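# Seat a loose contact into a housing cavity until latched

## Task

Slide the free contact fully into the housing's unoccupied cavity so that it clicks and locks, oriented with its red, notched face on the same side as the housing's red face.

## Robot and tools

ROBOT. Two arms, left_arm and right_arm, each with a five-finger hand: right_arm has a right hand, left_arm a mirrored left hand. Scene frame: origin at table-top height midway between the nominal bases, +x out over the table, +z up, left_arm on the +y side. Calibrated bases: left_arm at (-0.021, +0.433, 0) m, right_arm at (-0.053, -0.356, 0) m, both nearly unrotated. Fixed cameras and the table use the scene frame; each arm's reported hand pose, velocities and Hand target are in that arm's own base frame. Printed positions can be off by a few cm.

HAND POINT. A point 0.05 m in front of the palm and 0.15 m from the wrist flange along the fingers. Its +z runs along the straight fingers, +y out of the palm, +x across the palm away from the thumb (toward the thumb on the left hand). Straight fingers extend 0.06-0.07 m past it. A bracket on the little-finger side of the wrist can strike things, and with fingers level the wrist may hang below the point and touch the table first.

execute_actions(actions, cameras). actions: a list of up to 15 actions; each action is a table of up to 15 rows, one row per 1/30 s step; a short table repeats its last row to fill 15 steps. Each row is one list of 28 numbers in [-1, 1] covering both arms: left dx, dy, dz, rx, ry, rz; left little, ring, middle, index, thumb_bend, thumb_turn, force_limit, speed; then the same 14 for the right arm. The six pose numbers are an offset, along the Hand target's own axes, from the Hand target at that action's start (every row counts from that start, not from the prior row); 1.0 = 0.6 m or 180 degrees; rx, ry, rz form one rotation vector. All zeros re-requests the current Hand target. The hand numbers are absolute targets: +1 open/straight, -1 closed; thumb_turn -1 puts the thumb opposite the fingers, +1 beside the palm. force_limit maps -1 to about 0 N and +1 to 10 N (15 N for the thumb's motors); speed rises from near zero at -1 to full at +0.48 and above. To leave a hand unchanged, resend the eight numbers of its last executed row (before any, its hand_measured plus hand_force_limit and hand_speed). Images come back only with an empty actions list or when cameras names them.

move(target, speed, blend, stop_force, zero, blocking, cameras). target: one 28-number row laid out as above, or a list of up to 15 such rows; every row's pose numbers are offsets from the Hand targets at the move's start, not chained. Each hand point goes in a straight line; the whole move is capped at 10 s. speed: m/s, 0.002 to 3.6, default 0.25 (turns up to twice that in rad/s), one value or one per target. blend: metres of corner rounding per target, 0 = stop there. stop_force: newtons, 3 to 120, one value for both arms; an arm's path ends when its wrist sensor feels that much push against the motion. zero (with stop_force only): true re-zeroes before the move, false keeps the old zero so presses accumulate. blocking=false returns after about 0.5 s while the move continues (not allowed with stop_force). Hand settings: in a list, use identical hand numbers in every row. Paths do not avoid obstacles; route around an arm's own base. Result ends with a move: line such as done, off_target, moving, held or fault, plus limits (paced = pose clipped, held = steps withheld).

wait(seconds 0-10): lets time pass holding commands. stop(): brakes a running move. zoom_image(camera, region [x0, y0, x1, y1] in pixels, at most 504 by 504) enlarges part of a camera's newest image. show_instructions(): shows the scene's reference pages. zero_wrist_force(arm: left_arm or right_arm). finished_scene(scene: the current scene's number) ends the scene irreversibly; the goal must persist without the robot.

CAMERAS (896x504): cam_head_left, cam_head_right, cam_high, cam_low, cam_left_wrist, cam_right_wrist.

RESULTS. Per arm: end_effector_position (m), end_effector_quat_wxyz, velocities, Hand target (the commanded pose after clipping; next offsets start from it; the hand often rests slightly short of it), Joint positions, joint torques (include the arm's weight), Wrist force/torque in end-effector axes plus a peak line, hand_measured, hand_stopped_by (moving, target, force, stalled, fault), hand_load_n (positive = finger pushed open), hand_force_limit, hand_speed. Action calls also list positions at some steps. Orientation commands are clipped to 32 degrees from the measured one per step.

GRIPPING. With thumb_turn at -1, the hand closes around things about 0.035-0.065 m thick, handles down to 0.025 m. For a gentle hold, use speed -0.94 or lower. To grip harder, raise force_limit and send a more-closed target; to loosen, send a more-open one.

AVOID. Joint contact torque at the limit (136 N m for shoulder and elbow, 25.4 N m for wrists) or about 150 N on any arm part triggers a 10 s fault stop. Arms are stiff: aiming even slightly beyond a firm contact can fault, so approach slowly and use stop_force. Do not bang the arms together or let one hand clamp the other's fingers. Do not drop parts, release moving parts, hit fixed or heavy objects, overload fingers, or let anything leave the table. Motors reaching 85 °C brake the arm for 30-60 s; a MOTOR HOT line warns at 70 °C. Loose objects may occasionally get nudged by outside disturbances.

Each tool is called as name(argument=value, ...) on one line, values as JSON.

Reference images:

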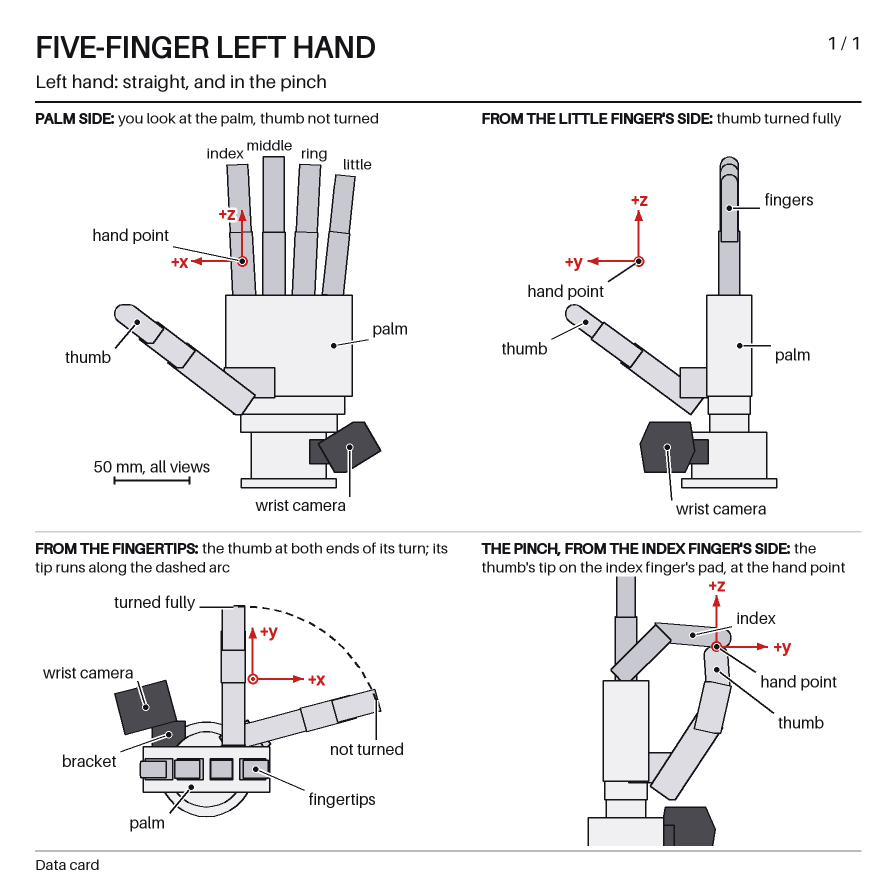

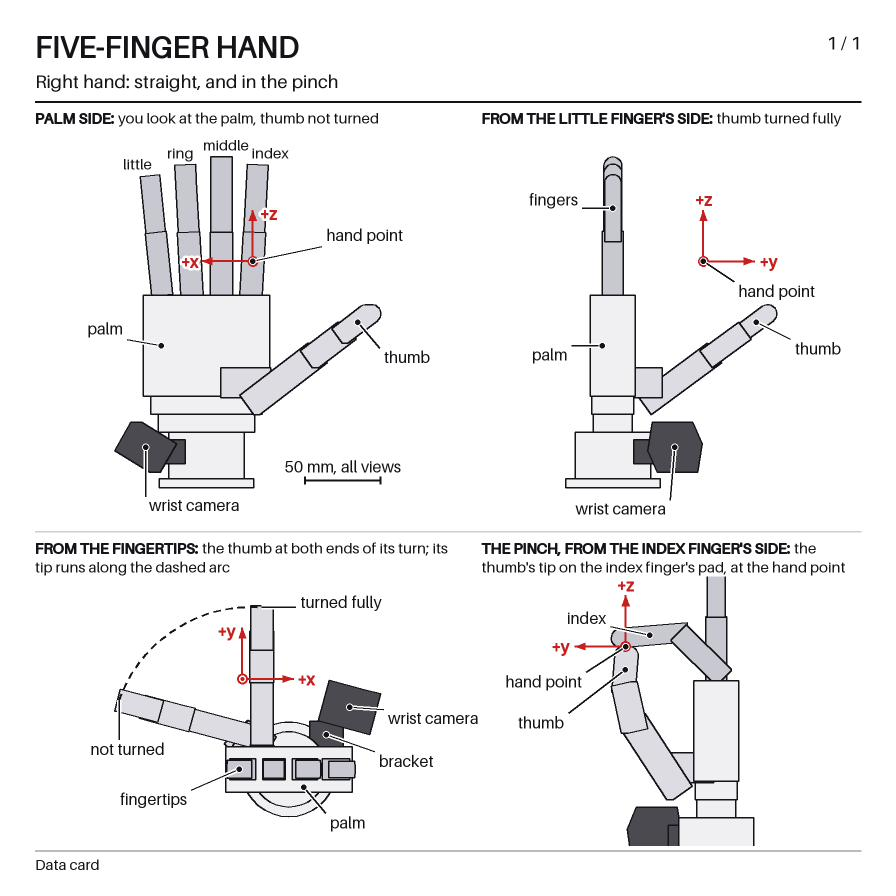

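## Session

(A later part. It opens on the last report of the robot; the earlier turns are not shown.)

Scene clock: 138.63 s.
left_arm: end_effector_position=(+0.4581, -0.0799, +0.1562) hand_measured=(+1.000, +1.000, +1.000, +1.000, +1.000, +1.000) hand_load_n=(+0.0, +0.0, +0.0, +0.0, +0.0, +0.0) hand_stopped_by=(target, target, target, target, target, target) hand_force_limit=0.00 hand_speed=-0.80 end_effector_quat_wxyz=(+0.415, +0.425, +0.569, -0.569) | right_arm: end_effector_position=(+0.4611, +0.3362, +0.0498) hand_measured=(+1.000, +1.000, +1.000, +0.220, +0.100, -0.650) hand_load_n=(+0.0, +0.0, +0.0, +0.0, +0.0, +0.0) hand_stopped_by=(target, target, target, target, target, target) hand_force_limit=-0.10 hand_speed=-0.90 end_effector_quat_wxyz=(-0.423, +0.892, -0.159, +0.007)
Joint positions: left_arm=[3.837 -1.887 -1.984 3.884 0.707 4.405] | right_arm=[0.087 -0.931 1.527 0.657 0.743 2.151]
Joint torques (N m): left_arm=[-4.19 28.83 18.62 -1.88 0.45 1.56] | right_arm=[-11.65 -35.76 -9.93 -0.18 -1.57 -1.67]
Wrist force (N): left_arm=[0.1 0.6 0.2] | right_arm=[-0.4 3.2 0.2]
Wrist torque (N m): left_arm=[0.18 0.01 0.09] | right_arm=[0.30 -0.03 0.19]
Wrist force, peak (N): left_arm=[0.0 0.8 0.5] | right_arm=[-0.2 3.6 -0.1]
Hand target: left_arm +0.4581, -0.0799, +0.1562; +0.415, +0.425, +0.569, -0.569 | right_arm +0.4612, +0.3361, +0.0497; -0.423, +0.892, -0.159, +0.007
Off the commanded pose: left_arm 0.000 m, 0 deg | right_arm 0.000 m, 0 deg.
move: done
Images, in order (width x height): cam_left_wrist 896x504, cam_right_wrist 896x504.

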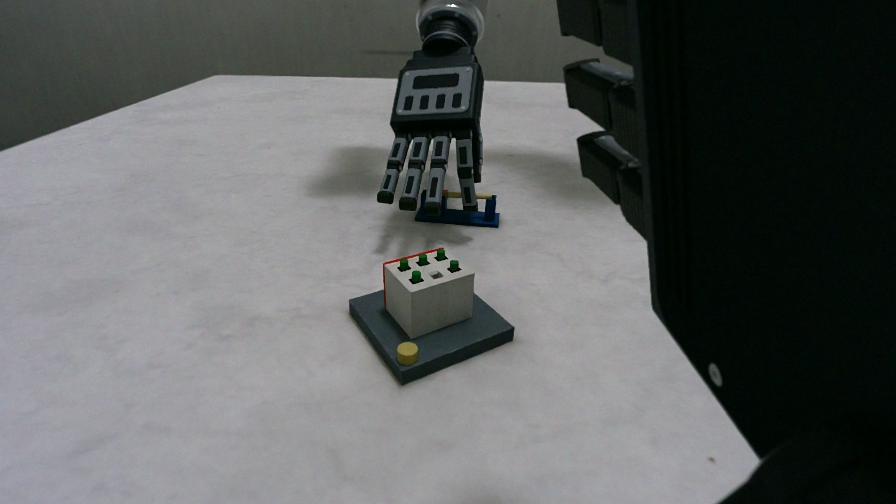

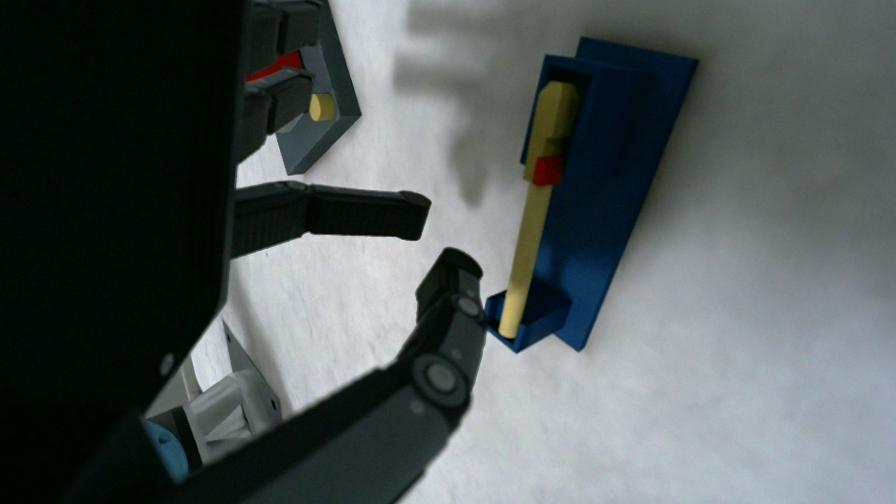

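move(target=[[-0.0805,-0.052,0.2665,-0.0779,0.0904,-0.1845,1,1,0.2,0.2,0.1,-1,0,-0.8,0.0331,-0.0583,-0.2238,0,0,0,1,1,1,1,1,1,0,-0.8],[0.0868,-0.0387,0.5285,-0.1558,0.1807,-0.3689,1,1,0.2,0.2,0.1,-1,0,-0.8,0.1632,0.115,-0.4427,0.2333,0.0842,-0.4531,1,1,1,1,1,1,0,-0.8]], speed=0.3, blend=0.05, cameras=["cam_left_wrist","cam_right_wrist"])

Scene clock: 154.03 s.
left_arm: end_effector_position=(+0.4170, -0.3962, +0.1105) hand_measured=(+1.000, +1.000, +0.200, +0.200, +0.100, -1.000) hand_load_n=(+0.0, +0.0, +0.0, +0.0, +0.0, +0.0) hand_stopped_by=(target, target, target, target, target, target) hand_force_limit=0.00 hand_speed=-0.80 end_effector_quat_wxyz=(-0.037, +0.079, +0.903, -0.421) | right_arm: end_effector_position=(+0.4958, +0.0671, +0.1561) hand_measured=(+1.000, +1.000, +1.000, +1.000, +1.000, +1.000) hand_load_n=(-0.5, +0.0, +0.0, +0.0, +0.0, +0.0) hand_stopped_by=(target, target, target, target, target, target) hand_force_limit=0.00 hand_speed=-0.80 end_effector_quat_wxyz=(+0.560, -0.576, -0.410, -0.432)
Joint positions: left_arm=[2.906 -1.869 -1.992 5.505 0.701 1.476] | right_arm=[-0.677 -0.788 1.953 1.976 0.64 -1.275]
Joint torques (N m): left_arm=[12.49 33.65 7.94 0.64 -3.47 -1.81] | right_arm=[13.07 -32.29 -0.79 2.91 1.42 -1.6]
Wrist force (N): left_arm=[0.1 0.9 0.6] | right_arm=[-1.9 2.4 -1.6]
Wrist torque (N m): left_arm=[0.23 0.10 -0.06] | right_arm=[0.39 0.19 0.02]
Wrist force, peak (N): left_arm=[-0.2 0.6 1.5] | right_arm=[-2.2 2.6 -2.2]
Hand target: left_arm +0.4170, -0.3962, +0.1105; -0.037, +0.079, +0.903, -0.421 | right_arm +0.4958, +0.0671, +0.1561; +0.560, -0.576, -0.410, -0.432
Off the commanded pose: left_arm 0.000 m, 0 deg | right_arm 0.000 m, 0 deg.
move: done
Images, in order (width x height): cam_left_wrist 896x504, cam_right_wrist 896x504.

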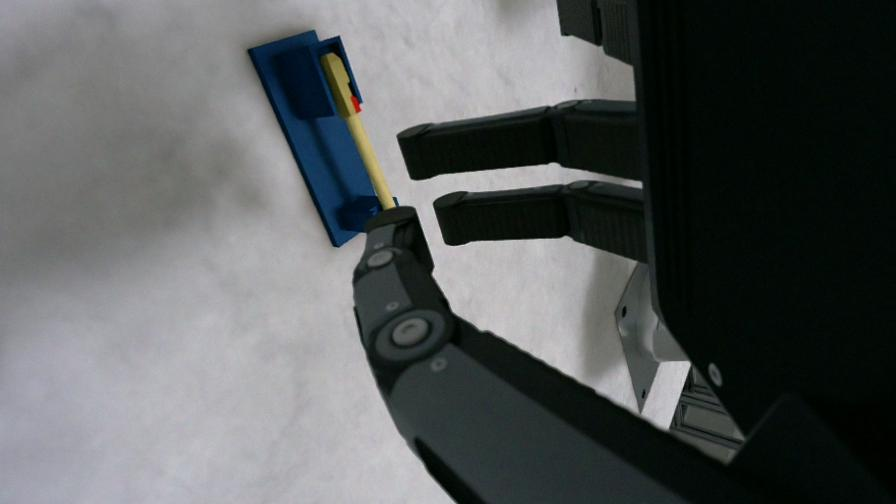

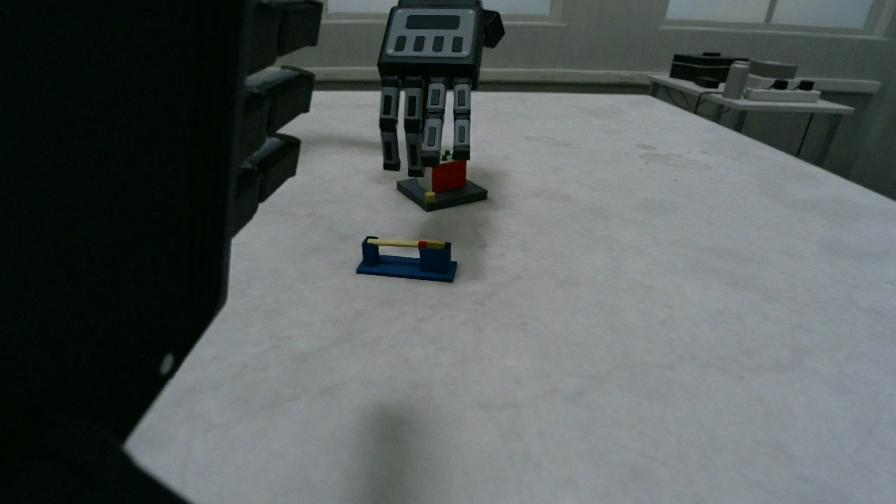

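zoom_image(camera="cam_left_wrist", region=[240, 20, 480, 260])

zoom_image(camera="cam_right_wrist", region=[340, 220, 480, 300])

Scaled by 2.100.

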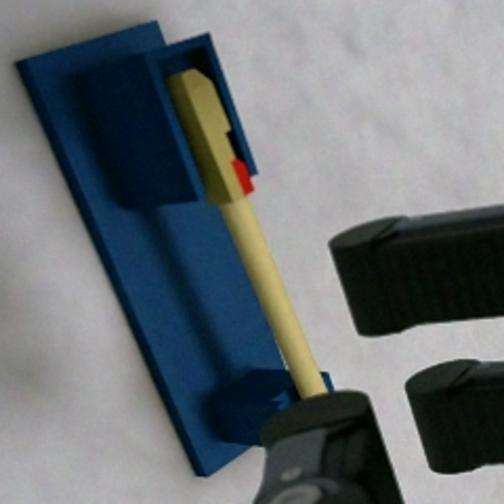

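Scaled by 3.600.

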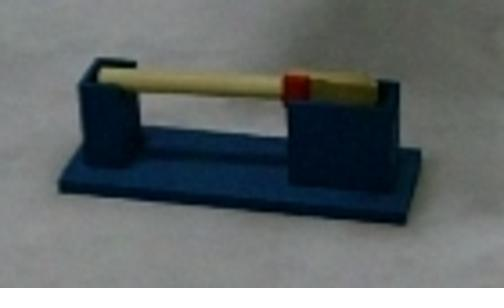

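move(target=[0.0103,0.0273,0.1393,0,0,0,1,1,0.2,0.2,0.1,-1,0,-0.8,0,0,0,0,0,0,1,1,1,1,1,1,0,-0.8], speed=0.15, cameras=["cam_left_wrist","cam_right_wrist"])

zoom_image(camera="cam_left_wrist", region=[200, 0, 480, 280])

Scene clock: 158.33 s.
left_arm: end_effector_position=(+0.4016, -0.4478, +0.0443) hand_measured=(+1.000, +1.000, +0.200, +0.200, +0.100, -1.000) hand_load_n=(+0.0, +0.0, +0.0, +0.0, +0.0, +0.0) hand_stopped_by=(target, target, target, target, target, target) hand_force_limit=0.00 hand_speed=-0.80 end_effector_quat_wxyz=(-0.037, +0.079, +0.903, -0.421) | right_arm: end_effector_position=(+0.4958, +0.0671, +0.1561) hand_measured=(+1.000, +1.000, +1.000, +1.000, +1.000, +1.000) hand_load_n=(+0.0, +0.0, +0.0, +0.0, +0.0, +0.0) hand_stopped_by=(target, target, target, target, target, target) hand_force_limit=0.00 hand_speed=-0.80 end_effector_quat_wxyz=(+0.560, -0.576, -0.410, -0.432)
Joint positions: left_arm=[2.803 -2.043 -2.005 5.81 0.715 1.32] | right_arm=[-0.677 -0.788 1.953 1.976 0.64 -1.275]
Joint torques (N m): left_arm=[7.29 29.62 9.7 3.82 -3.42 0.95] | right_arm=[11.87 -33.54 -1.34 2.81 1.49 -1.6]
Wrist force (N): left_arm=[0.1 0.6 0.9] | right_arm=[-1.6 2.0 -1.5]
Wrist torque (N m): left_arm=[0.20 0.11 -0.05] | right_arm=[0.34 0.14 0.03]
Wrist force, peak (N): left_arm=[0.2 0.7 2.2] | right_arm=[-2.2 2.3 -1.8]
Hand target: left_arm +0.4016, -0.4478, +0.0442; -0.037, +0.079, +0.903, -0.421 | right_arm +0.4958, +0.0671, +0.1561; +0.560, -0.576, -0.410, -0.432
Off the commanded pose: left_arm 0.000 m, 0 deg | right_arm 0.000 m, 0 deg.
move: done
Images, in order (width x height): cam_left_wrist 896x504, cam_right_wrist 896x504.

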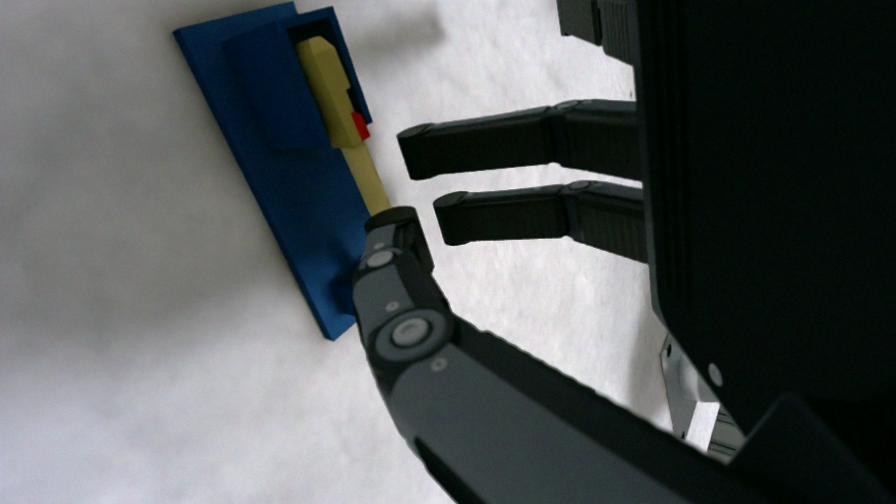

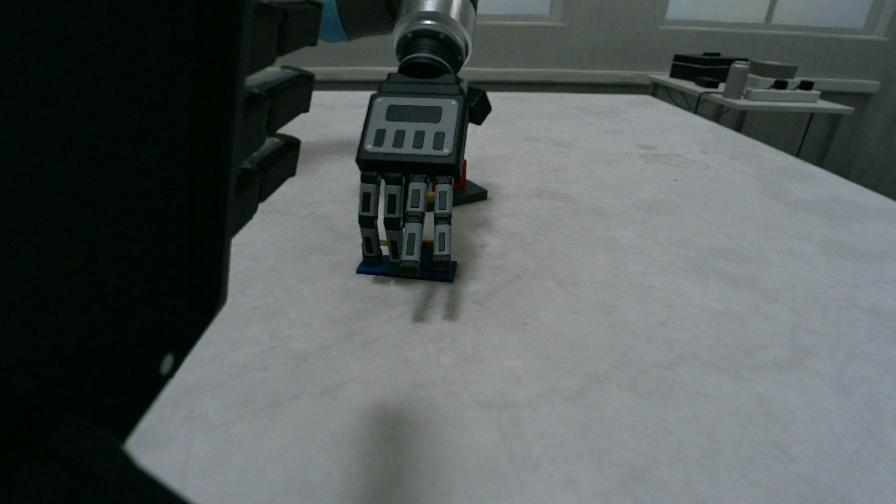

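Scaled by 1.800.

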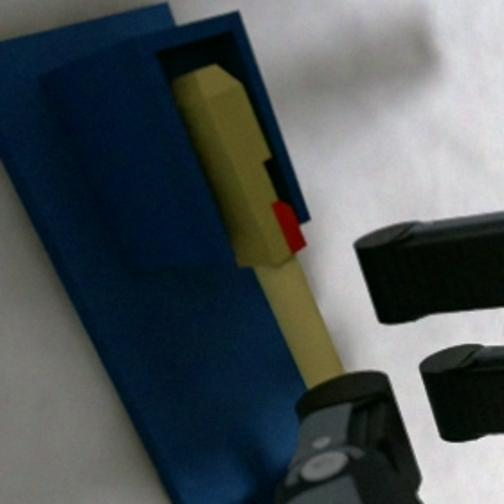

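move(target=[0,0.0150,0.0067,0,0,0,1,1,0.2,0.2,0.1,-1,0,-0.8,0,0,0,0,0,0,1,1,1,1,1,1,0,-0.8], speed=0.06, cameras=["cam_left_wrist"])

zoom_image(camera="cam_left_wrist", region=[250, 0, 480, 280])

Scene clock: 161.83 s.
left_arm: end_effector_position=(+0.4021, -0.4450, +0.0346) hand_measured=(+1.000, +1.000, +0.200, +0.200, +0.100, -1.000) hand_load_n=(+0.0, +0.0, +0.0, +0.0, +0.0, +0.0) hand_stopped_by=(target, target, target, target, target, target) hand_force_limit=0.00 hand_speed=-0.80 end_effector_quat_wxyz=(-0.037, +0.079, +0.903, -0.421) | right_arm: end_effector_position=(+0.4958, +0.0671, +0.1561) hand_measured=(+1.000, +1.000, +1.000, +1.000, +1.000, +1.000) hand_load_n=(+0.0, +0.0, +0.0, +0.0, +0.0, +0.0) hand_stopped_by=(target, target, target, target, target, target) hand_force_limit=0.00 hand_speed=-0.80 end_effector_quat_wxyz=(+0.560, -0.576, -0.410, -0.432)
Joint positions: left_arm=[2.808 -2.059 -2.013 5.829 0.714 1.328] | right_arm=[-0.677 -0.788 1.953 1.976 0.64 -1.275]
Joint torques (N m): left_arm=[3.46 45.56 14.7 1.72 -3.46 0.32] | right_arm=[13.1 -32.66 -1.31 3.01 1.49 -1.48]
Wrist force (N): left_arm=[0.3 0.7 0.6] | right_arm=[-1.7 2.0 -1.5]
Wrist torque (N m): left_arm=[0.23 0.07 -0.04] | right_arm=[0.33 0.16 0.03]
Wrist force, peak (N): left_arm=[0.0 0.9 1.0] | right_arm=[-1.9 2.6 -1.7]
Hand target: left_arm +0.4021, -0.4451, +0.0347; -0.037, +0.079, +0.903, -0.421 | right_arm +0.4958, +0.0671, +0.1561; +0.560, -0.576, -0.410, -0.432
Off the commanded pose: left_arm 0.000 m, 0 deg | right_arm 0.000 m, 0 deg.
move: done
Images, in order (width x height): cam_left_wrist 896x504.

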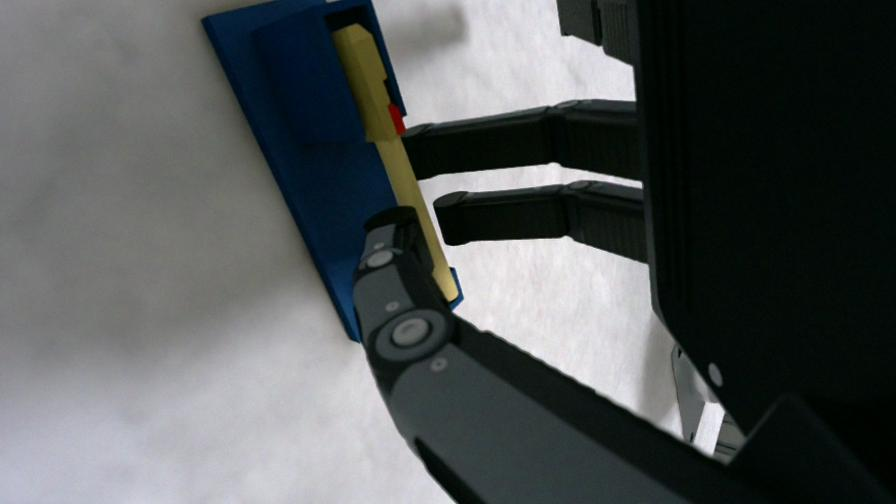

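Scaled by 1.800.

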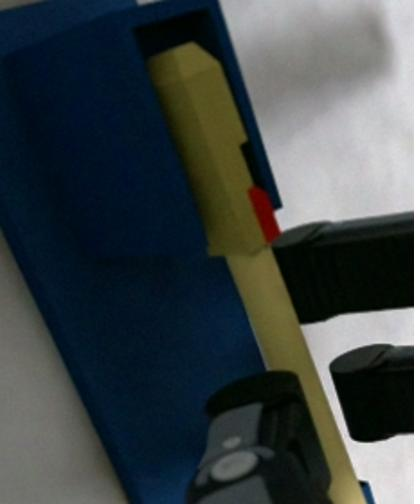

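move(target=[-0.002,0.0110,0.0010,0,0,0,1,1,0.2,0.2,0.1,-1,0,-0.8,0,0,0,0,0,0,1,1,1,1,1,1,0,-0.8], speed=0.03, stop_force=6, cameras=["cam_left_wrist","cam_right_wrist"])

zoom_image(camera="cam_left_wrist", region=[300, 0, 530, 320])

zoom_image(camera="cam_right_wrist", region=[340, 200, 480, 300])

Scene clock: 165.77 s.
left_arm: end_effector_position=(+0.4039, -0.4416, +0.0293) hand_measured=(+1.000, +1.000, +0.200, +0.200, +0.100, -1.000) hand_load_n=(+0.0, +0.0, +0.5, +0.0, +0.0, +0.0) hand_stopped_by=(target, target, target, target, target, target) hand_force_limit=0.00 hand_speed=-0.80 end_effector_quat_wxyz=(-0.037, +0.079, +0.903, -0.421) | right_arm: end_effector_position=(+0.4958, +0.0671, +0.1561) hand_measured=(+1.000, +1.000, +1.000, +1.000, +1.000, +1.000) hand_load_n=(+0.0, +0.0, +0.0, +0.0, +0.0, +0.0) hand_stopped_by=(target, target, target, target, target, target) hand_force_limit=0.00 hand_speed=-0.80 end_effector_quat_wxyz=(+0.560, -0.576, -0.410, -0.432)
Joint positions: left_arm=[2.816 -2.068 -2.016 5.833 0.712 1.338] | right_arm=[-0.677 -0.788 1.953 1.976 0.64 -1.275]
Joint torques (N m): left_arm=[-10.41 44.03 20.68 1.15 1.25 -2.2] | right_arm=[12.55 -32.13 -0.93 2.95 1.37 -1.48]
Wrist force (N): left_arm=[0.8 -0.2 0.5] | right_arm=[-1.5 2.5 -1.4]
Wrist torque (N m): left_arm=[0.22 0.09 -0.01] | right_arm=[0.40 0.12 0.05]
Wrist force, peak (N): left_arm=[0.3 0.7 1.1] | right_arm=[-2.0 2.6 -1.8]
Hand target: left_arm +0.4039, -0.4416, +0.0293; -0.037, +0.079, +0.903, -0.421 | right_arm +0.4958, +0.0671, +0.1561; +0.560, -0.576, -0.410, -0.432
Off the commanded pose: left_arm 0.000 m, 0 deg | right_arm 0.000 m, 0 deg.
move: done
Images, in order (width x height): cam_left_wrist 896x504, cam_right_wrist 896x504.

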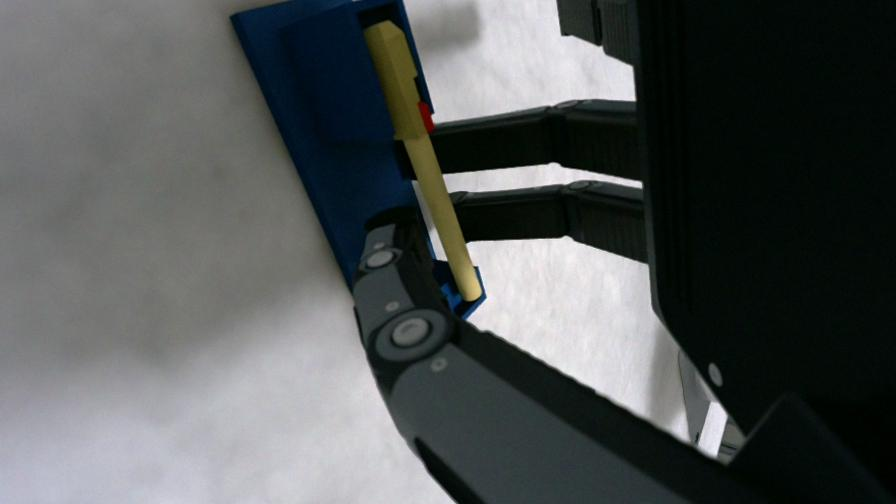

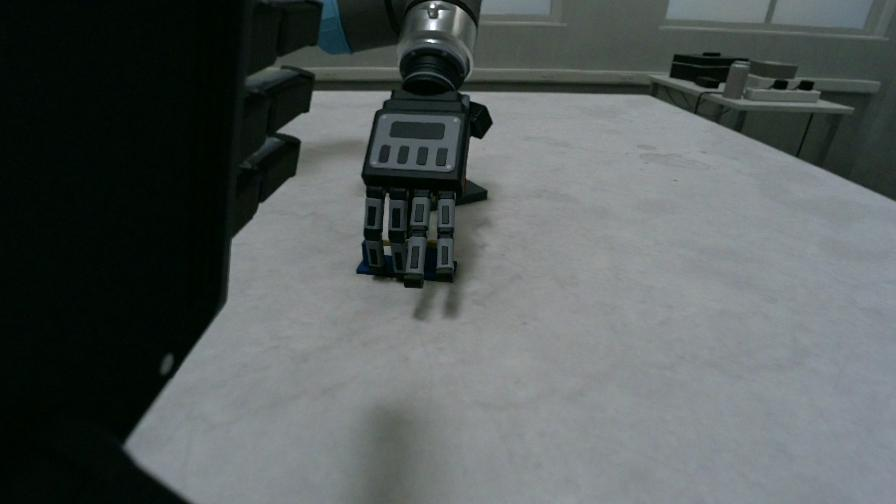

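Scaled by 1.575.

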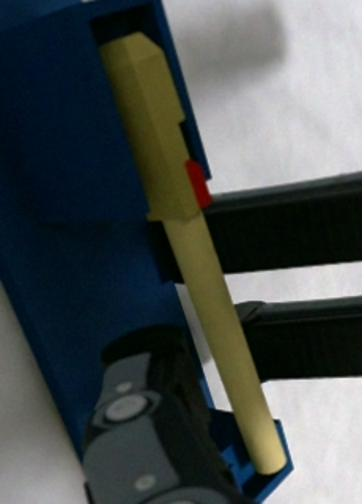

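Scaled by 3.600.

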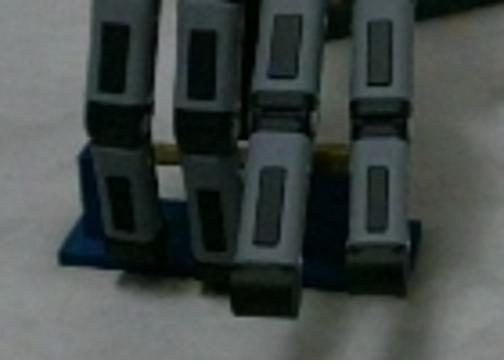

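move(target=[0,0,0,0,0,0,1,1,0.2,0.2,0.03,-1,-0.75,-0.9,0,0,0,0,0,0,1,1,1,1,1,1,0,-0.8], cameras=["cam_left_wrist"])

zoom_image(camera="cam_left_wrist", region=[300, 0, 530, 320])

Scene clock: 168.40 s.
left_arm: end_effector_position=(+0.4039, -0.4416, +0.0293) hand_measured=(+1.000, +1.000, +0.200, +0.200, +0.030, -1.000) hand_load_n=(+0.0, +0.0, +0.5, +0.0, +0.0, +0.0) hand_stopped_by=(target, target, target, target, target, target) hand_force_limit=-0.75 hand_speed=-0.90 end_effector_quat_wxyz=(-0.037, +0.079, +0.903, -0.421) | right_arm: end_effector_position=(+0.4958, +0.0671, +0.1561) hand_measured=(+1.000, +1.000, +1.000, +1.000, +1.000, +1.000) hand_load_n=(+0.5, +0.0, +0.0, +0.0, +0.0, +0.0) hand_stopped_by=(target, target, target, target, target, target) hand_force_limit=0.00 hand_speed=-0.80 end_effector_quat_wxyz=(+0.560, -0.576, -0.410, -0.432)
Joint positions: left_arm=[2.816 -2.068 -2.016 5.833 0.712 1.338] | right_arm=[-0.677 -0.788 1.953 1.976 0.64 -1.275]
Joint torques (N m): left_arm=[-11.15 43.91 20.64 1.15 1.39 -2.13] | right_arm=[12.45 -32.56 -0.89 2.64 1.6 -1.32]
Wrist force (N): left_arm=[0.4 -0.4 0.4] | right_arm=[-1.6 2.2 -1.6]
Wrist torque (N m): left_arm=[0.23 0.13 -0.03] | right_arm=[0.36 0.15 0.03]
Wrist force, peak (N): left_arm=[0.7 -0.2 0.9] | right_arm=[-2.1 2.5 -1.8]
Hand target: left_arm +0.4039, -0.4416, +0.0293; -0.037, +0.079, +0.903, -0.421 | right_arm +0.4958, +0.0671, +0.1561; +0.560, -0.576, -0.410, -0.432
Off the commanded pose: left_arm 0.000 m, 0 deg | right_arm 0.000 m, 0 deg.
move: done
Images, in order (width x height): cam_left_wrist 896x504.

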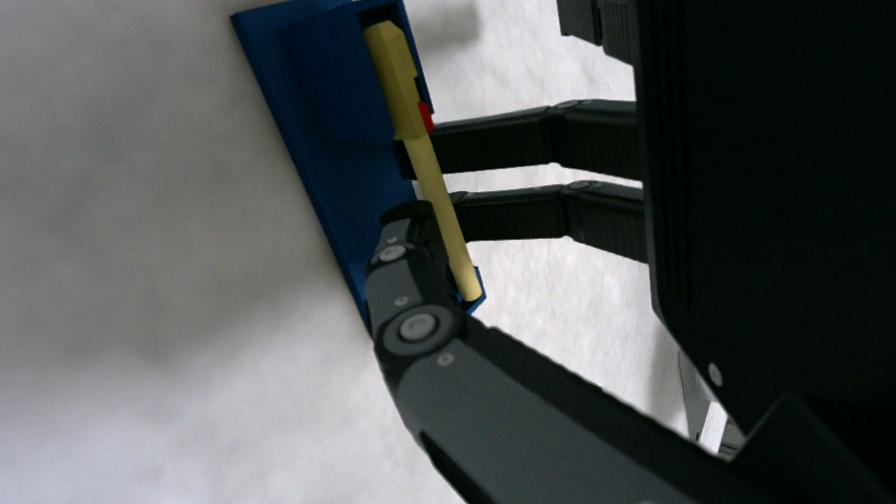

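Scaled by 1.575.

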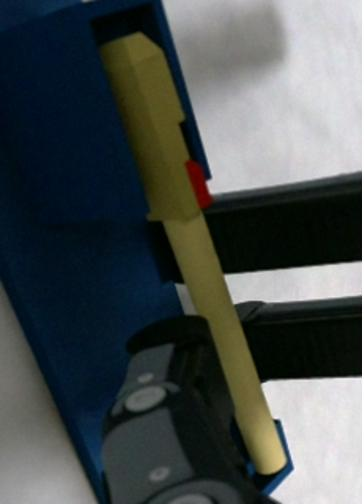

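move(target=[0,0,0.005,0,0,0,1,1,0.2,0.2,0.03,-1,-0.75,-0.9,0,0,0,0,0,0,1,1,1,1,1,1,0,-0.8], speed=0.01, stop_force=3)

move(target=[0,0,0,0,0,0,1,1,-0.5,-0.5,0.03,-1,-0.75,-0.93,0,0,0,0,0,0,1,1,1,1,1,1,0,-0.8], cameras=["cam_left_wrist"])

zoom_image(camera="cam_left_wrist", region=[300, 0, 530, 320])

Scene clock: 170.13 s.
left_arm: end_effector_position=(+0.4035, -0.4439, +0.0274) hand_measured=(+1.000, +1.000, +0.200, +0.200, +0.030, -1.000) hand_load_n=(+0.0, +0.0, +0.0, +0.0, +0.0, +0.0) hand_stopped_by=(target, target, target, target, target, target) hand_force_limit=-0.75 hand_speed=-0.90 end_effector_quat_wxyz=(-0.037, +0.079, +0.903, -0.421) | right_arm: end_effector_position=(+0.4958, +0.0671, +0.1561) hand_measured=(+1.000, +1.000, +1.000, +1.000, +1.000, +1.000) hand_load_n=(+0.0, +0.0, +0.0, +0.0, +0.0, +0.0) hand_stopped_by=(target, target, target, target, target, target) hand_force_limit=0.00 hand_speed=-0.80 end_effector_quat_wxyz=(+0.560, -0.576, -0.410, -0.432)
Joint positions: left_arm=[2.811 -2.075 -2.014 5.842 0.713 1.332] | right_arm=[-0.677 -0.788 1.953 1.976 0.64 -1.275]
Joint torques (N m): left_arm=[4.69 43.01 15.31 0.76 0.54 1.79] | right_arm=[13.27 -32.39 -1.04 2.83 1.38 -1.22]
Wrist force (N): left_arm=[0.0 0.4 0.9] | right_arm=[-1.9 2.4 -1.9]
Wrist torque (N m): left_arm=[0.16 0.13 0.13] | right_arm=[0.40 0.19 0.03]
Wrist force, peak (N): left_arm=[0.0 0.6 1.0] | right_arm=[-1.9 2.6 -1.8]
Hand target: left_arm +0.4035, -0.4438, +0.0274; -0.037, +0.079, +0.903, -0.421 | right_arm +0.4958, +0.0671, +0.1561; +0.560, -0.576, -0.410, -0.432
Off the commanded pose: left_arm 0.000 m, 0 deg | right_arm 0.000 m, 0 deg.
move: done

Scene clock: 172.10 s.
left_arm: end_effector_position=(+0.4035, -0.4438, +0.0274) hand_measured=(+1.000, +1.000, +0.188, -0.134, +0.030, -1.000) hand_load_n=(+0.0, +0.0, +2.0, +1.5, +0.0, +0.0) hand_stopped_by=(target, target, force, force, target, target) hand_force_limit=-0.75 hand_speed=-0.93 end_effector_quat_wxyz=(-0.037, +0.079, +0.903, -0.421) | right_arm: end_effector_position=(+0.4958, +0.0671, +0.1561) hand_measured=(+1.000, +1.000, +1.000, +1.000, +1.000, +1.000) hand_load_n=(+0.0, +0.0, +0.0, +0.0, +0.0, +0.0) hand_stopped_by=(target, target, target, target, target, target) hand_force_limit=0.00 hand_speed=-0.80 end_effector_quat_wxyz=(+0.560, -0.576, -0.410, -0.432)
Joint positions: left_arm=[2.811 -2.075 -2.014 5.842 0.713 1.332] | right_arm=[-0.677 -0.788 1.953 1.976 0.64 -1.275]
Joint torques (N m): left_arm=[11.24 44.39 7.62 0.4 -1.96 1.92] | right_arm=[12.1 -32.57 -1.9 2.8 1.4 -1.35]
Wrist force (N): left_arm=[0.2 -0.7 3.3] | right_arm=[-1.8 2.2 -1.7]
Wrist torque (N m): left_arm=[0.23 0.10 0.16] | right_arm=[0.37 0.18 0.03]
Wrist force, peak (N): left_arm=[0.4 -0.5 3.4] | right_arm=[-1.6 2.5 -2.0]
Hand target: left_arm +0.4035, -0.4438, +0.0274; -0.037, +0.079, +0.903, -0.421 | right_arm +0.4958, +0.0671, +0.1561; +0.560, -0.576, -0.410, -0.432
Off the commanded pose: left_arm 0.000 m, 0 deg | right_arm 0.000 m, 0 deg.
move: done
Images, in order (width x height): cam_left_wrist 896x504.

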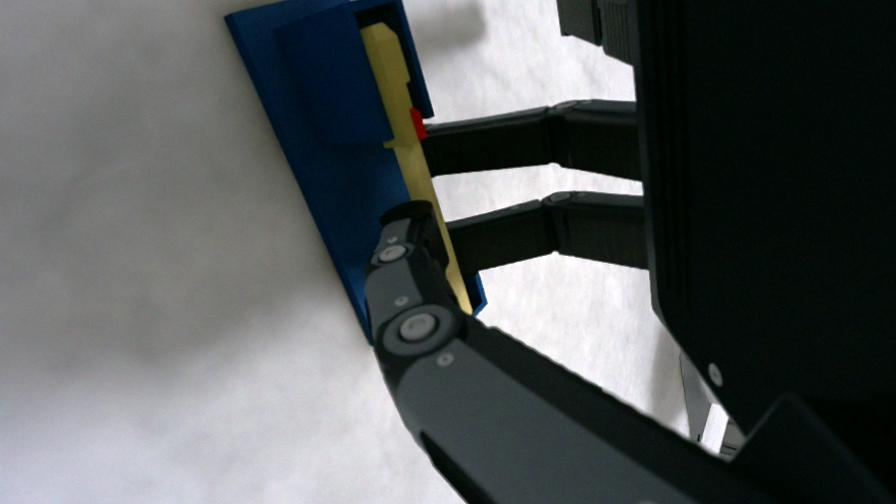

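Scaled by 1.575.

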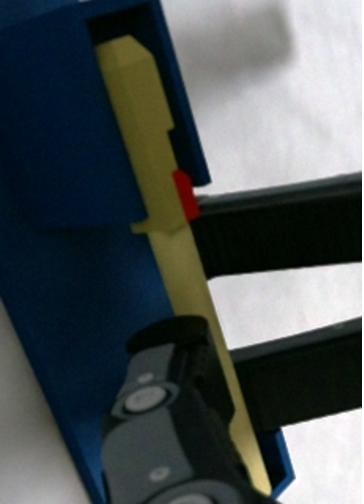

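move(target=[0,0,0,0,0,0,1,1,0.4,-0.5,0.03,-1,-0.75,-0.93,0,0,0,0,0,0,1,1,1,1,1,1,0,-0.8])

move(target=[-0.0055,0,0,0,0,0,1,1,0.4,-0.5,0.03,-1,-0.75,-0.93,0,0,0,0,0,0,1,1,1,1,1,1,0,-0.8], speed=0.01, cameras=["cam_left_wrist"])

zoom_image(camera="cam_left_wrist", region=[300, 0, 530, 320])

Scene clock: 175.20 s.
left_arm: end_effector_position=(+0.4035, -0.4438, +0.0274) hand_measured=(+1.000, +1.000, +0.400, -0.134, +0.030, -1.000) hand_load_n=(+0.0, +0.0, +0.0, +1.5, +0.0, +0.0) hand_stopped_by=(target, target, target, force, target, target) hand_force_limit=-0.75 hand_speed=-0.93 end_effector_quat_wxyz=(-0.037, +0.079, +0.903, -0.421) | right_arm: end_effector_position=(+0.4958, +0.0671, +0.1561) hand_measured=(+1.000, +1.000, +1.000, +1.000, +1.000, +1.000) hand_load_n=(+0.0, +0.0, +0.0, +0.0, +0.0, +0.0) hand_stopped_by=(target, target, target, target, target, target) hand_force_limit=0.00 hand_speed=-0.80 end_effector_quat_wxyz=(+0.560, -0.576, -0.410, -0.432)
Joint positions: left_arm=[2.811 -2.075 -2.014 5.842 0.713 1.332] | right_arm=[-0.677 -0.788 1.953 1.976 0.64 -1.275]
Joint torques (N m): left_arm=[10.03 44.34 6.67 0.54 -3.12 1.84] | right_arm=[11.74 -32.69 -1.7 2.81 1.66 -1.21]
Wrist force (N): left_arm=[0.2 0.3 1.8] | right_arm=[-1.7 2.3 -1.7]
Wrist torque (N m): left_arm=[0.21 0.10 0.13] | right_arm=[0.39 0.15 0.04]
Wrist force, peak (N): left_arm=[0.6 -0.4 3.5] | right_arm=[-1.9 2.5 -1.9]
Hand target: left_arm +0.4035, -0.4438, +0.0274; -0.037, +0.079, +0.903, -0.421 | right_arm +0.4958, +0.0671, +0.1561; +0.560, -0.576, -0.410, -0.432
Off the commanded pose: left_arm 0.000 m, 0 deg | right_arm 0.000 m, 0 deg.
move: done

Scene clock: 175.90 s.
left_arm: end_effector_position=(+0.4069, -0.4444, +0.0274) hand_measured=(+1.000, +1.000, +0.400, -0.134, +0.030, -1.000) hand_load_n=(+0.0, +0.0, +0.0, +0.0, +0.0, +0.0) hand_stopped_by=(target, target, target, force, target, target) hand_force_limit=-0.75 hand_speed=-0.93 end_effector_quat_wxyz=(-0.037, +0.079, +0.903, -0.421) | right_arm: end_effector_position=(+0.4958, +0.0671, +0.1561) hand_measured=(+1.000, +1.000, +1.000, +1.000, +1.000, +1.000) hand_load_n=(+0.0, +0.0, +0.0, +0.0, +0.0, +0.0) hand_stopped_by=(target, target, target, target, target, target) hand_force_limit=0.00 hand_speed=-0.80 end_effector_quat_wxyz=(+0.560, -0.576, -0.410, -0.432)
Joint positions: left_arm=[2.812 -2.079 -2.005 5.836 0.713 1.334] | right_arm=[-0.677 -0.788 1.953 1.976 0.64 -1.275]
Joint torques (N m): left_arm=[10.64 35.61 13.92 1.05 -3.58 2.14] | right_arm=[11.98 -32.43 -2.13 2.82 1.4 -1.23]
Wrist force (N): left_arm=[0.2 0.7 0.9] | right_arm=[-1.8 2.3 -1.5]
Wrist torque (N m): left_arm=[0.20 0.11 -0.05] | right_arm=[0.37 0.17 0.02]
Wrist force, peak (N): left_arm=[0.5 0.4 1.8] | right_arm=[-1.7 2.6 -1.8]
Hand target: left_arm +0.4068, -0.4444, +0.0274; -0.037, +0.079, +0.903, -0.421 | right_arm +0.4958, +0.0671, +0.1561; +0.560, -0.576, -0.410, -0.432
Off the commanded pose: left_arm 0.000 m, 0 deg | right_arm 0.000 m, 0 deg.
move: done
Images, in order (width x height): cam_left_wrist 896x504.

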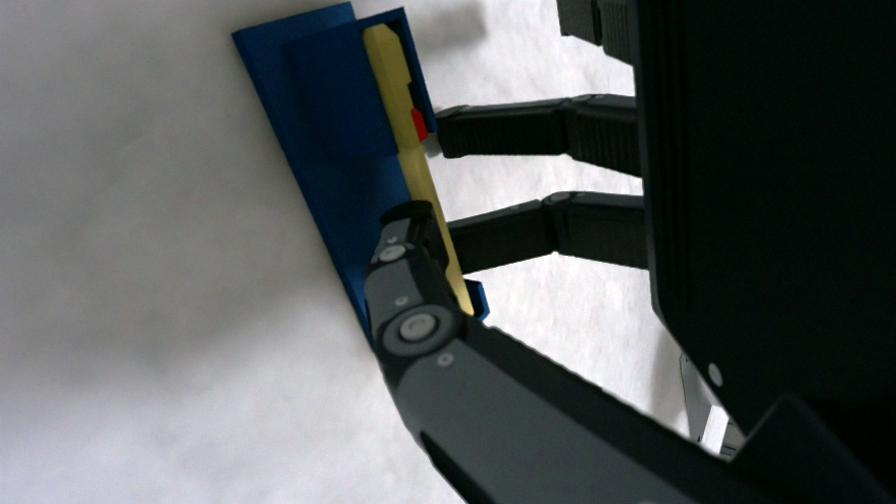

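Scaled by 1.575.

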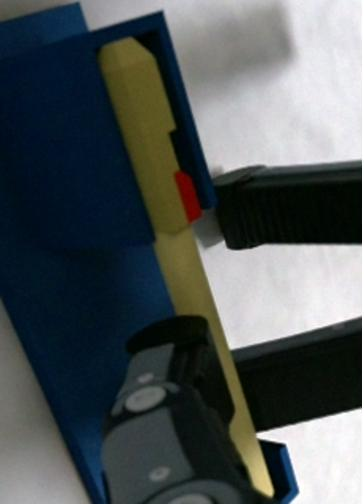

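move(target=[0,0,0,0,0,0,1,1,0.2,0.2,0.03,-1,-0.75,-0.9,0,0,0,0,0,0,1,1,1,1,1,1,0,-0.8])

move(target=[0.0037,0,0,0,0,0,1,1,0.2,0.2,0.03,-1,-0.75,-0.9,0,0,0,0,0,0,1,1,1,1,1,1,0,-0.8], speed=0.01)

move(target=[0,0,0,0,0,0,1,1,-0.5,-0.5,0.03,-1,-0.75,-0.93,0,0,0,0,0,0,1,1,1,1,1,1,0,-0.8], cameras=["cam_left_wrist"])

zoom_image(camera="cam_left_wrist", region=[300, 0, 530, 320])

Scene clock: 178.40 s.
left_arm: end_effector_position=(+0.4068, -0.4444, +0.0274) hand_measured=(+1.000, +1.000, +0.200, +0.200, +0.030, -1.000) hand_load_n=(+0.0, +0.0, +0.0, +0.0, +0.0, +0.0) hand_stopped_by=(target, target, target, target, target, target) hand_force_limit=-0.75 hand_speed=-0.90 end_effector_quat_wxyz=(-0.037, +0.079, +0.903, -0.421) | right_arm: end_effector_position=(+0.4958, +0.0671, +0.1561) hand_measured=(+1.000, +1.000, +1.000, +1.000, +1.000, +1.000) hand_load_n=(+0.0, +0.0, +0.0, +0.0, +0.0, +0.0) hand_stopped_by=(target, target, target, target, target, target) hand_force_limit=0.00 hand_speed=-0.80 end_effector_quat_wxyz=(+0.560, -0.576, -0.410, -0.432)
Joint positions: left_arm=[2.812 -2.079 -2.005 5.836 0.713 1.334] | right_arm=[-0.677 -0.788 1.953 1.976 0.64 -1.275]
Joint torques (N m): left_arm=[-4.96 43.15 4.21 4.13 -3.33 -1.53] | right_arm=[11.7 -32.41 -1.02 2.76 1.46 -1.07]
Wrist force (N): left_arm=[0.2 0.7 1.0] | right_arm=[-1.8 2.5 -1.5]
Wrist torque (N m): left_arm=[0.19 0.09 -0.04] | right_arm=[0.39 0.17 0.03]
Wrist force, peak (N): left_arm=[0.2 0.7 1.0] | right_arm=[-1.9 2.5 -1.9]
Hand target: left_arm +0.4068, -0.4444, +0.0274; -0.037, +0.079, +0.903, -0.421 | right_arm +0.4958, +0.0671, +0.1561; +0.560, -0.576, -0.410, -0.432
Off the commanded pose: left_arm 0.000 m, 0 deg | right_arm 0.000 m, 0 deg.
move: done

Scene clock: 179.10 s.
left_arm: end_effector_position=(+0.4045, -0.4440, +0.0274) hand_measured=(+1.000, +1.000, +0.200, +0.200, +0.030, -1.000) hand_load_n=(+0.0, +0.0, +0.5, +0.0, +0.0, +0.0) hand_stopped_by=(target, target, target, target, target, target) hand_force_limit=-0.75 hand_speed=-0.90 end_effector_quat_wxyz=(-0.037, +0.079, +0.903, -0.421) | right_arm: end_effector_position=(+0.4958, +0.0671, +0.1561) hand_measured=(+1.000, +1.000, +1.000, +1.000, +1.000, +1.000) hand_load_n=(+0.0, +0.0, +0.0, +0.0, +0.0, +0.0) hand_stopped_by=(target, target, target, target, target, target) hand_force_limit=0.00 hand_speed=-0.80 end_effector_quat_wxyz=(+0.560, -0.576, -0.410, -0.432)
Joint positions: left_arm=[2.812 -2.076 -2.011 5.84 0.713 1.333] | right_arm=[-0.677 -0.788 1.953 1.976 0.64 -1.275]
Joint torques (N m): left_arm=[-10.73 40.45 11.21 4.52 0.89 -2.06] | right_arm=[11.22 -32.1 -2.37 2.97 1.41 -1.13]
Wrist force (N): left_arm=[0.1 0.5 0.6] | right_arm=[-1.8 2.3 -1.6]
Wrist torque (N m): left_arm=[0.19 0.09 0.14] | right_arm=[0.38 0.18 0.03]
Wrist force, peak (N): left_arm=[0.0 0.6 1.0] | right_arm=[-2.0 2.6 -1.6]
Hand target: left_arm +0.4046, -0.4440, +0.0274; -0.037, +0.079, +0.903, -0.421 | right_arm +0.4958, +0.0671, +0.1561; +0.560, -0.576, -0.410, -0.432
Off the commanded pose: left_arm 0.000 m, 0 deg | right_arm 0.000 m, 0 deg.
move: done

Scene clock: 181.07 s.
left_arm: end_effector_position=(+0.4046, -0.4440, +0.0274) hand_measured=(+1.000, +1.000, +0.188, -0.134, +0.030, -1.000) hand_load_n=(+0.0, -0.5, +2.0, +3.5, +0.0, +0.0) hand_stopped_by=(target, target, force, force, target, target) hand_force_limit=-0.75 hand_speed=-0.93 end_effector_quat_wxyz=(-0.037, +0.079, +0.903, -0.421) | right_arm: end_effector_position=(+0.4958, +0.0671, +0.1561) hand_measured=(+1.000, +1.000, +1.000, +1.000, +1.000, +1.000) hand_load_n=(+0.0, +0.0, +0.0, +0.0, +0.0, +0.0) hand_stopped_by=(target, target, target, target, target, target) hand_force_limit=0.00 hand_speed=-0.80 end_effector_quat_wxyz=(+0.560, -0.576, -0.410, -0.432)
Joint positions: left_arm=[2.812 -2.076 -2.011 5.84 0.713 1.333] | right_arm=[-0.677 -0.788 1.953 1.976 0.64 -1.275]
Joint torques (N m): left_arm=[-5.72 32.78 23.15 1.17 1.45 0.81] | right_arm=[13.11 -33.02 -1.11 2.83 1.56 -1.06]
Wrist force (N): left_arm=[0.1 -1.4 5.1] | right_arm=[-1.6 2.4 -1.5]
Wrist torque (N m): left_arm=[0.20 0.11 0.16] | right_arm=[0.39 0.15 0.04]
Wrist force, peak (N): left_arm=[0.1 -1.1 5.2] | right_arm=[-1.9 2.3 -1.9]
Hand target: left_arm +0.4046, -0.4440, +0.0274; -0.037, +0.079, +0.903, -0.421 | right_arm +0.4958, +0.0671, +0.1561; +0.560, -0.576, -0.410, -0.432
Off the commanded pose: left_arm 0.000 m, 0 deg | right_arm 0.000 m, 0 deg.
move: done
Images, in order (width x height): cam_left_wrist 896x504.

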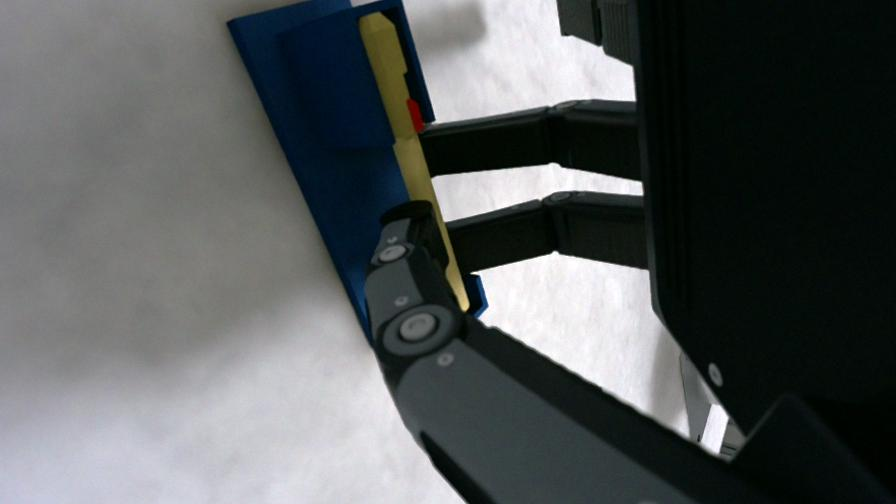

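Scaled by 1.575.

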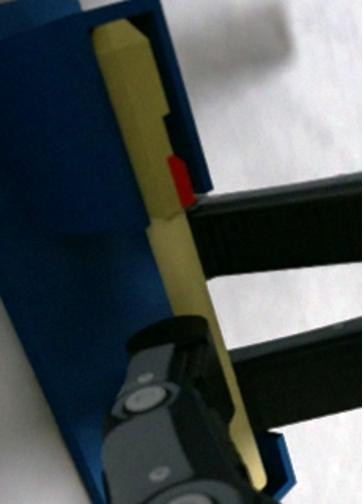

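execute_actions(actions=[], cameras=["cam_right_wrist","cam_head_left","cam_head_right"])

zoom_image(camera="cam_right_wrist", region=[350, 215, 470, 290])

Scene clock: 183.43 s.
left_arm: end_effector_position=(+0.4046, -0.4440, +0.0274) hand_measured=(+1.000, +1.000, +0.188, -0.134, +0.030, -1.000) hand_load_n=(+0.0, +0.0, +2.0, +3.5, +0.0, +0.0) hand_stopped_by=(target, target, force, force, target, target) hand_force_limit=-0.75 hand_speed=-0.93 end_effector_quat_wxyz=(-0.037, +0.079, +0.903, -0.421) | right_arm: end_effector_position=(+0.4958, +0.0671, +0.1561) hand_measured=(+1.000, +1.000, +1.000, +1.000, +1.000, +1.000) hand_load_n=(+0.0, +0.0, +0.0, +0.0, +0.0, +0.0) hand_stopped_by=(target, target, target, target, target, target) hand_force_limit=0.00 hand_speed=-0.80 end_effector_quat_wxyz=(+0.560, -0.576, -0.410, -0.432)
Joint positions: left_arm=[2.812 -2.076 -2.011 5.84 0.713 1.333] | right_arm=[-0.677 -0.788 1.953 1.976 0.64 -1.275]
Joint velocities: within noise
Joint torques (N m): left_arm=[-0.03 32.57 22.95 1.17 1.48 1.53] | right_arm=[11.78 -32.28 -1.49 2.87 1.57 -1.11]
Motor temperatures (°C): left_arm=[27 28 33 32 36 33] | right_arm=[29 28 29 34 35 34]
Wrist force (N): left_arm=[0.1 -1.2 5.0] | right_arm=[-1.8 2.3 -1.7]
Wrist torque (N m): left_arm=[0.22 0.11 0.16] | right_arm=[0.40 0.17 0.03]
Wrist force, peak (N): left_arm=[0.1 -1.4 5.3] | right_arm=[-2.0 2.5 -2.0]
Hand target: left_arm +0.4046, -0.4440, +0.0274; -0.037, +0.079, +0.903, -0.421 | right_arm +0.4958, +0.0671, +0.1561; +0.560, -0.576, -0.410, -0.432
Off the commanded pose: left_arm 0.000 m, 0 deg | right_arm 0.000 m, 0 deg.
Images, in order (width x height): cam_head_left 896x504, cam_head_right 896x504, cam_right_wrist 896x504.

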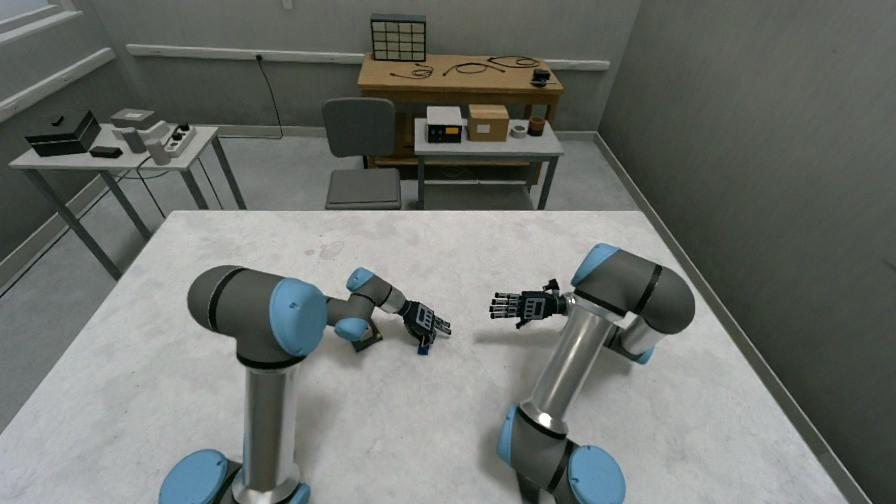

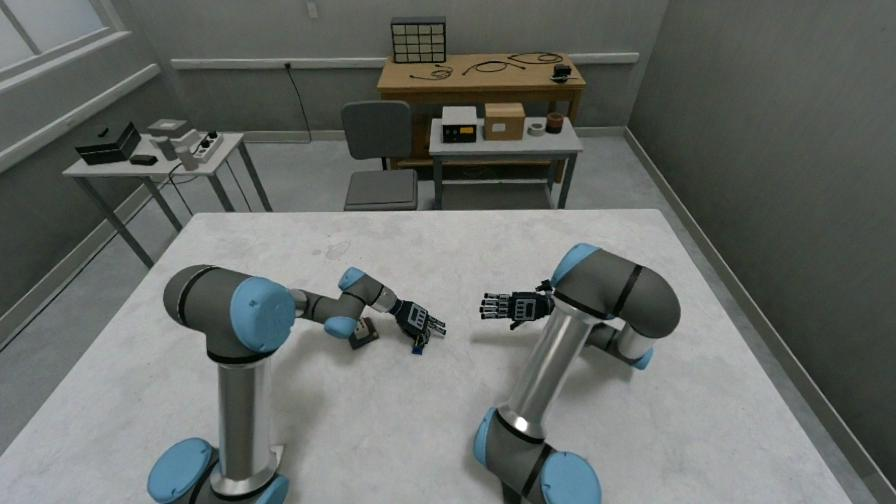

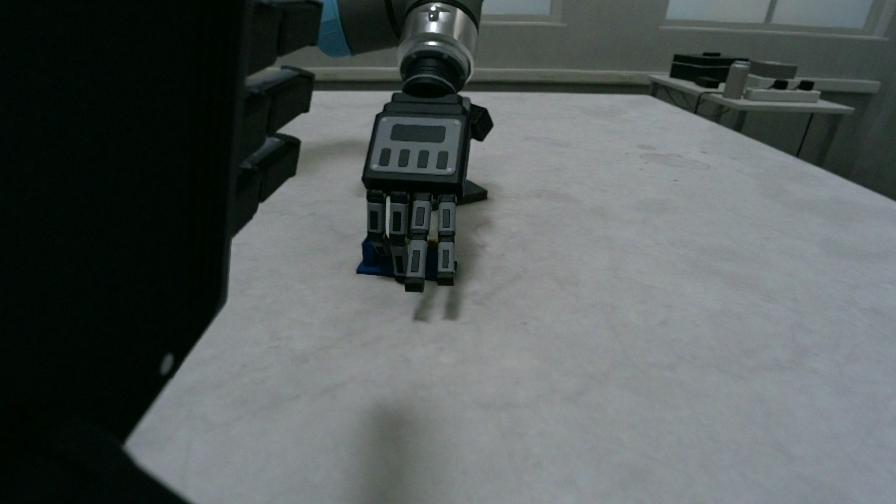

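Scaled by 4.200.

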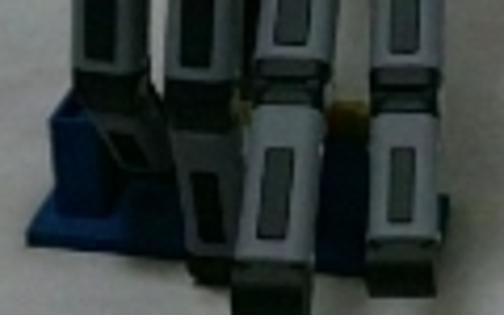

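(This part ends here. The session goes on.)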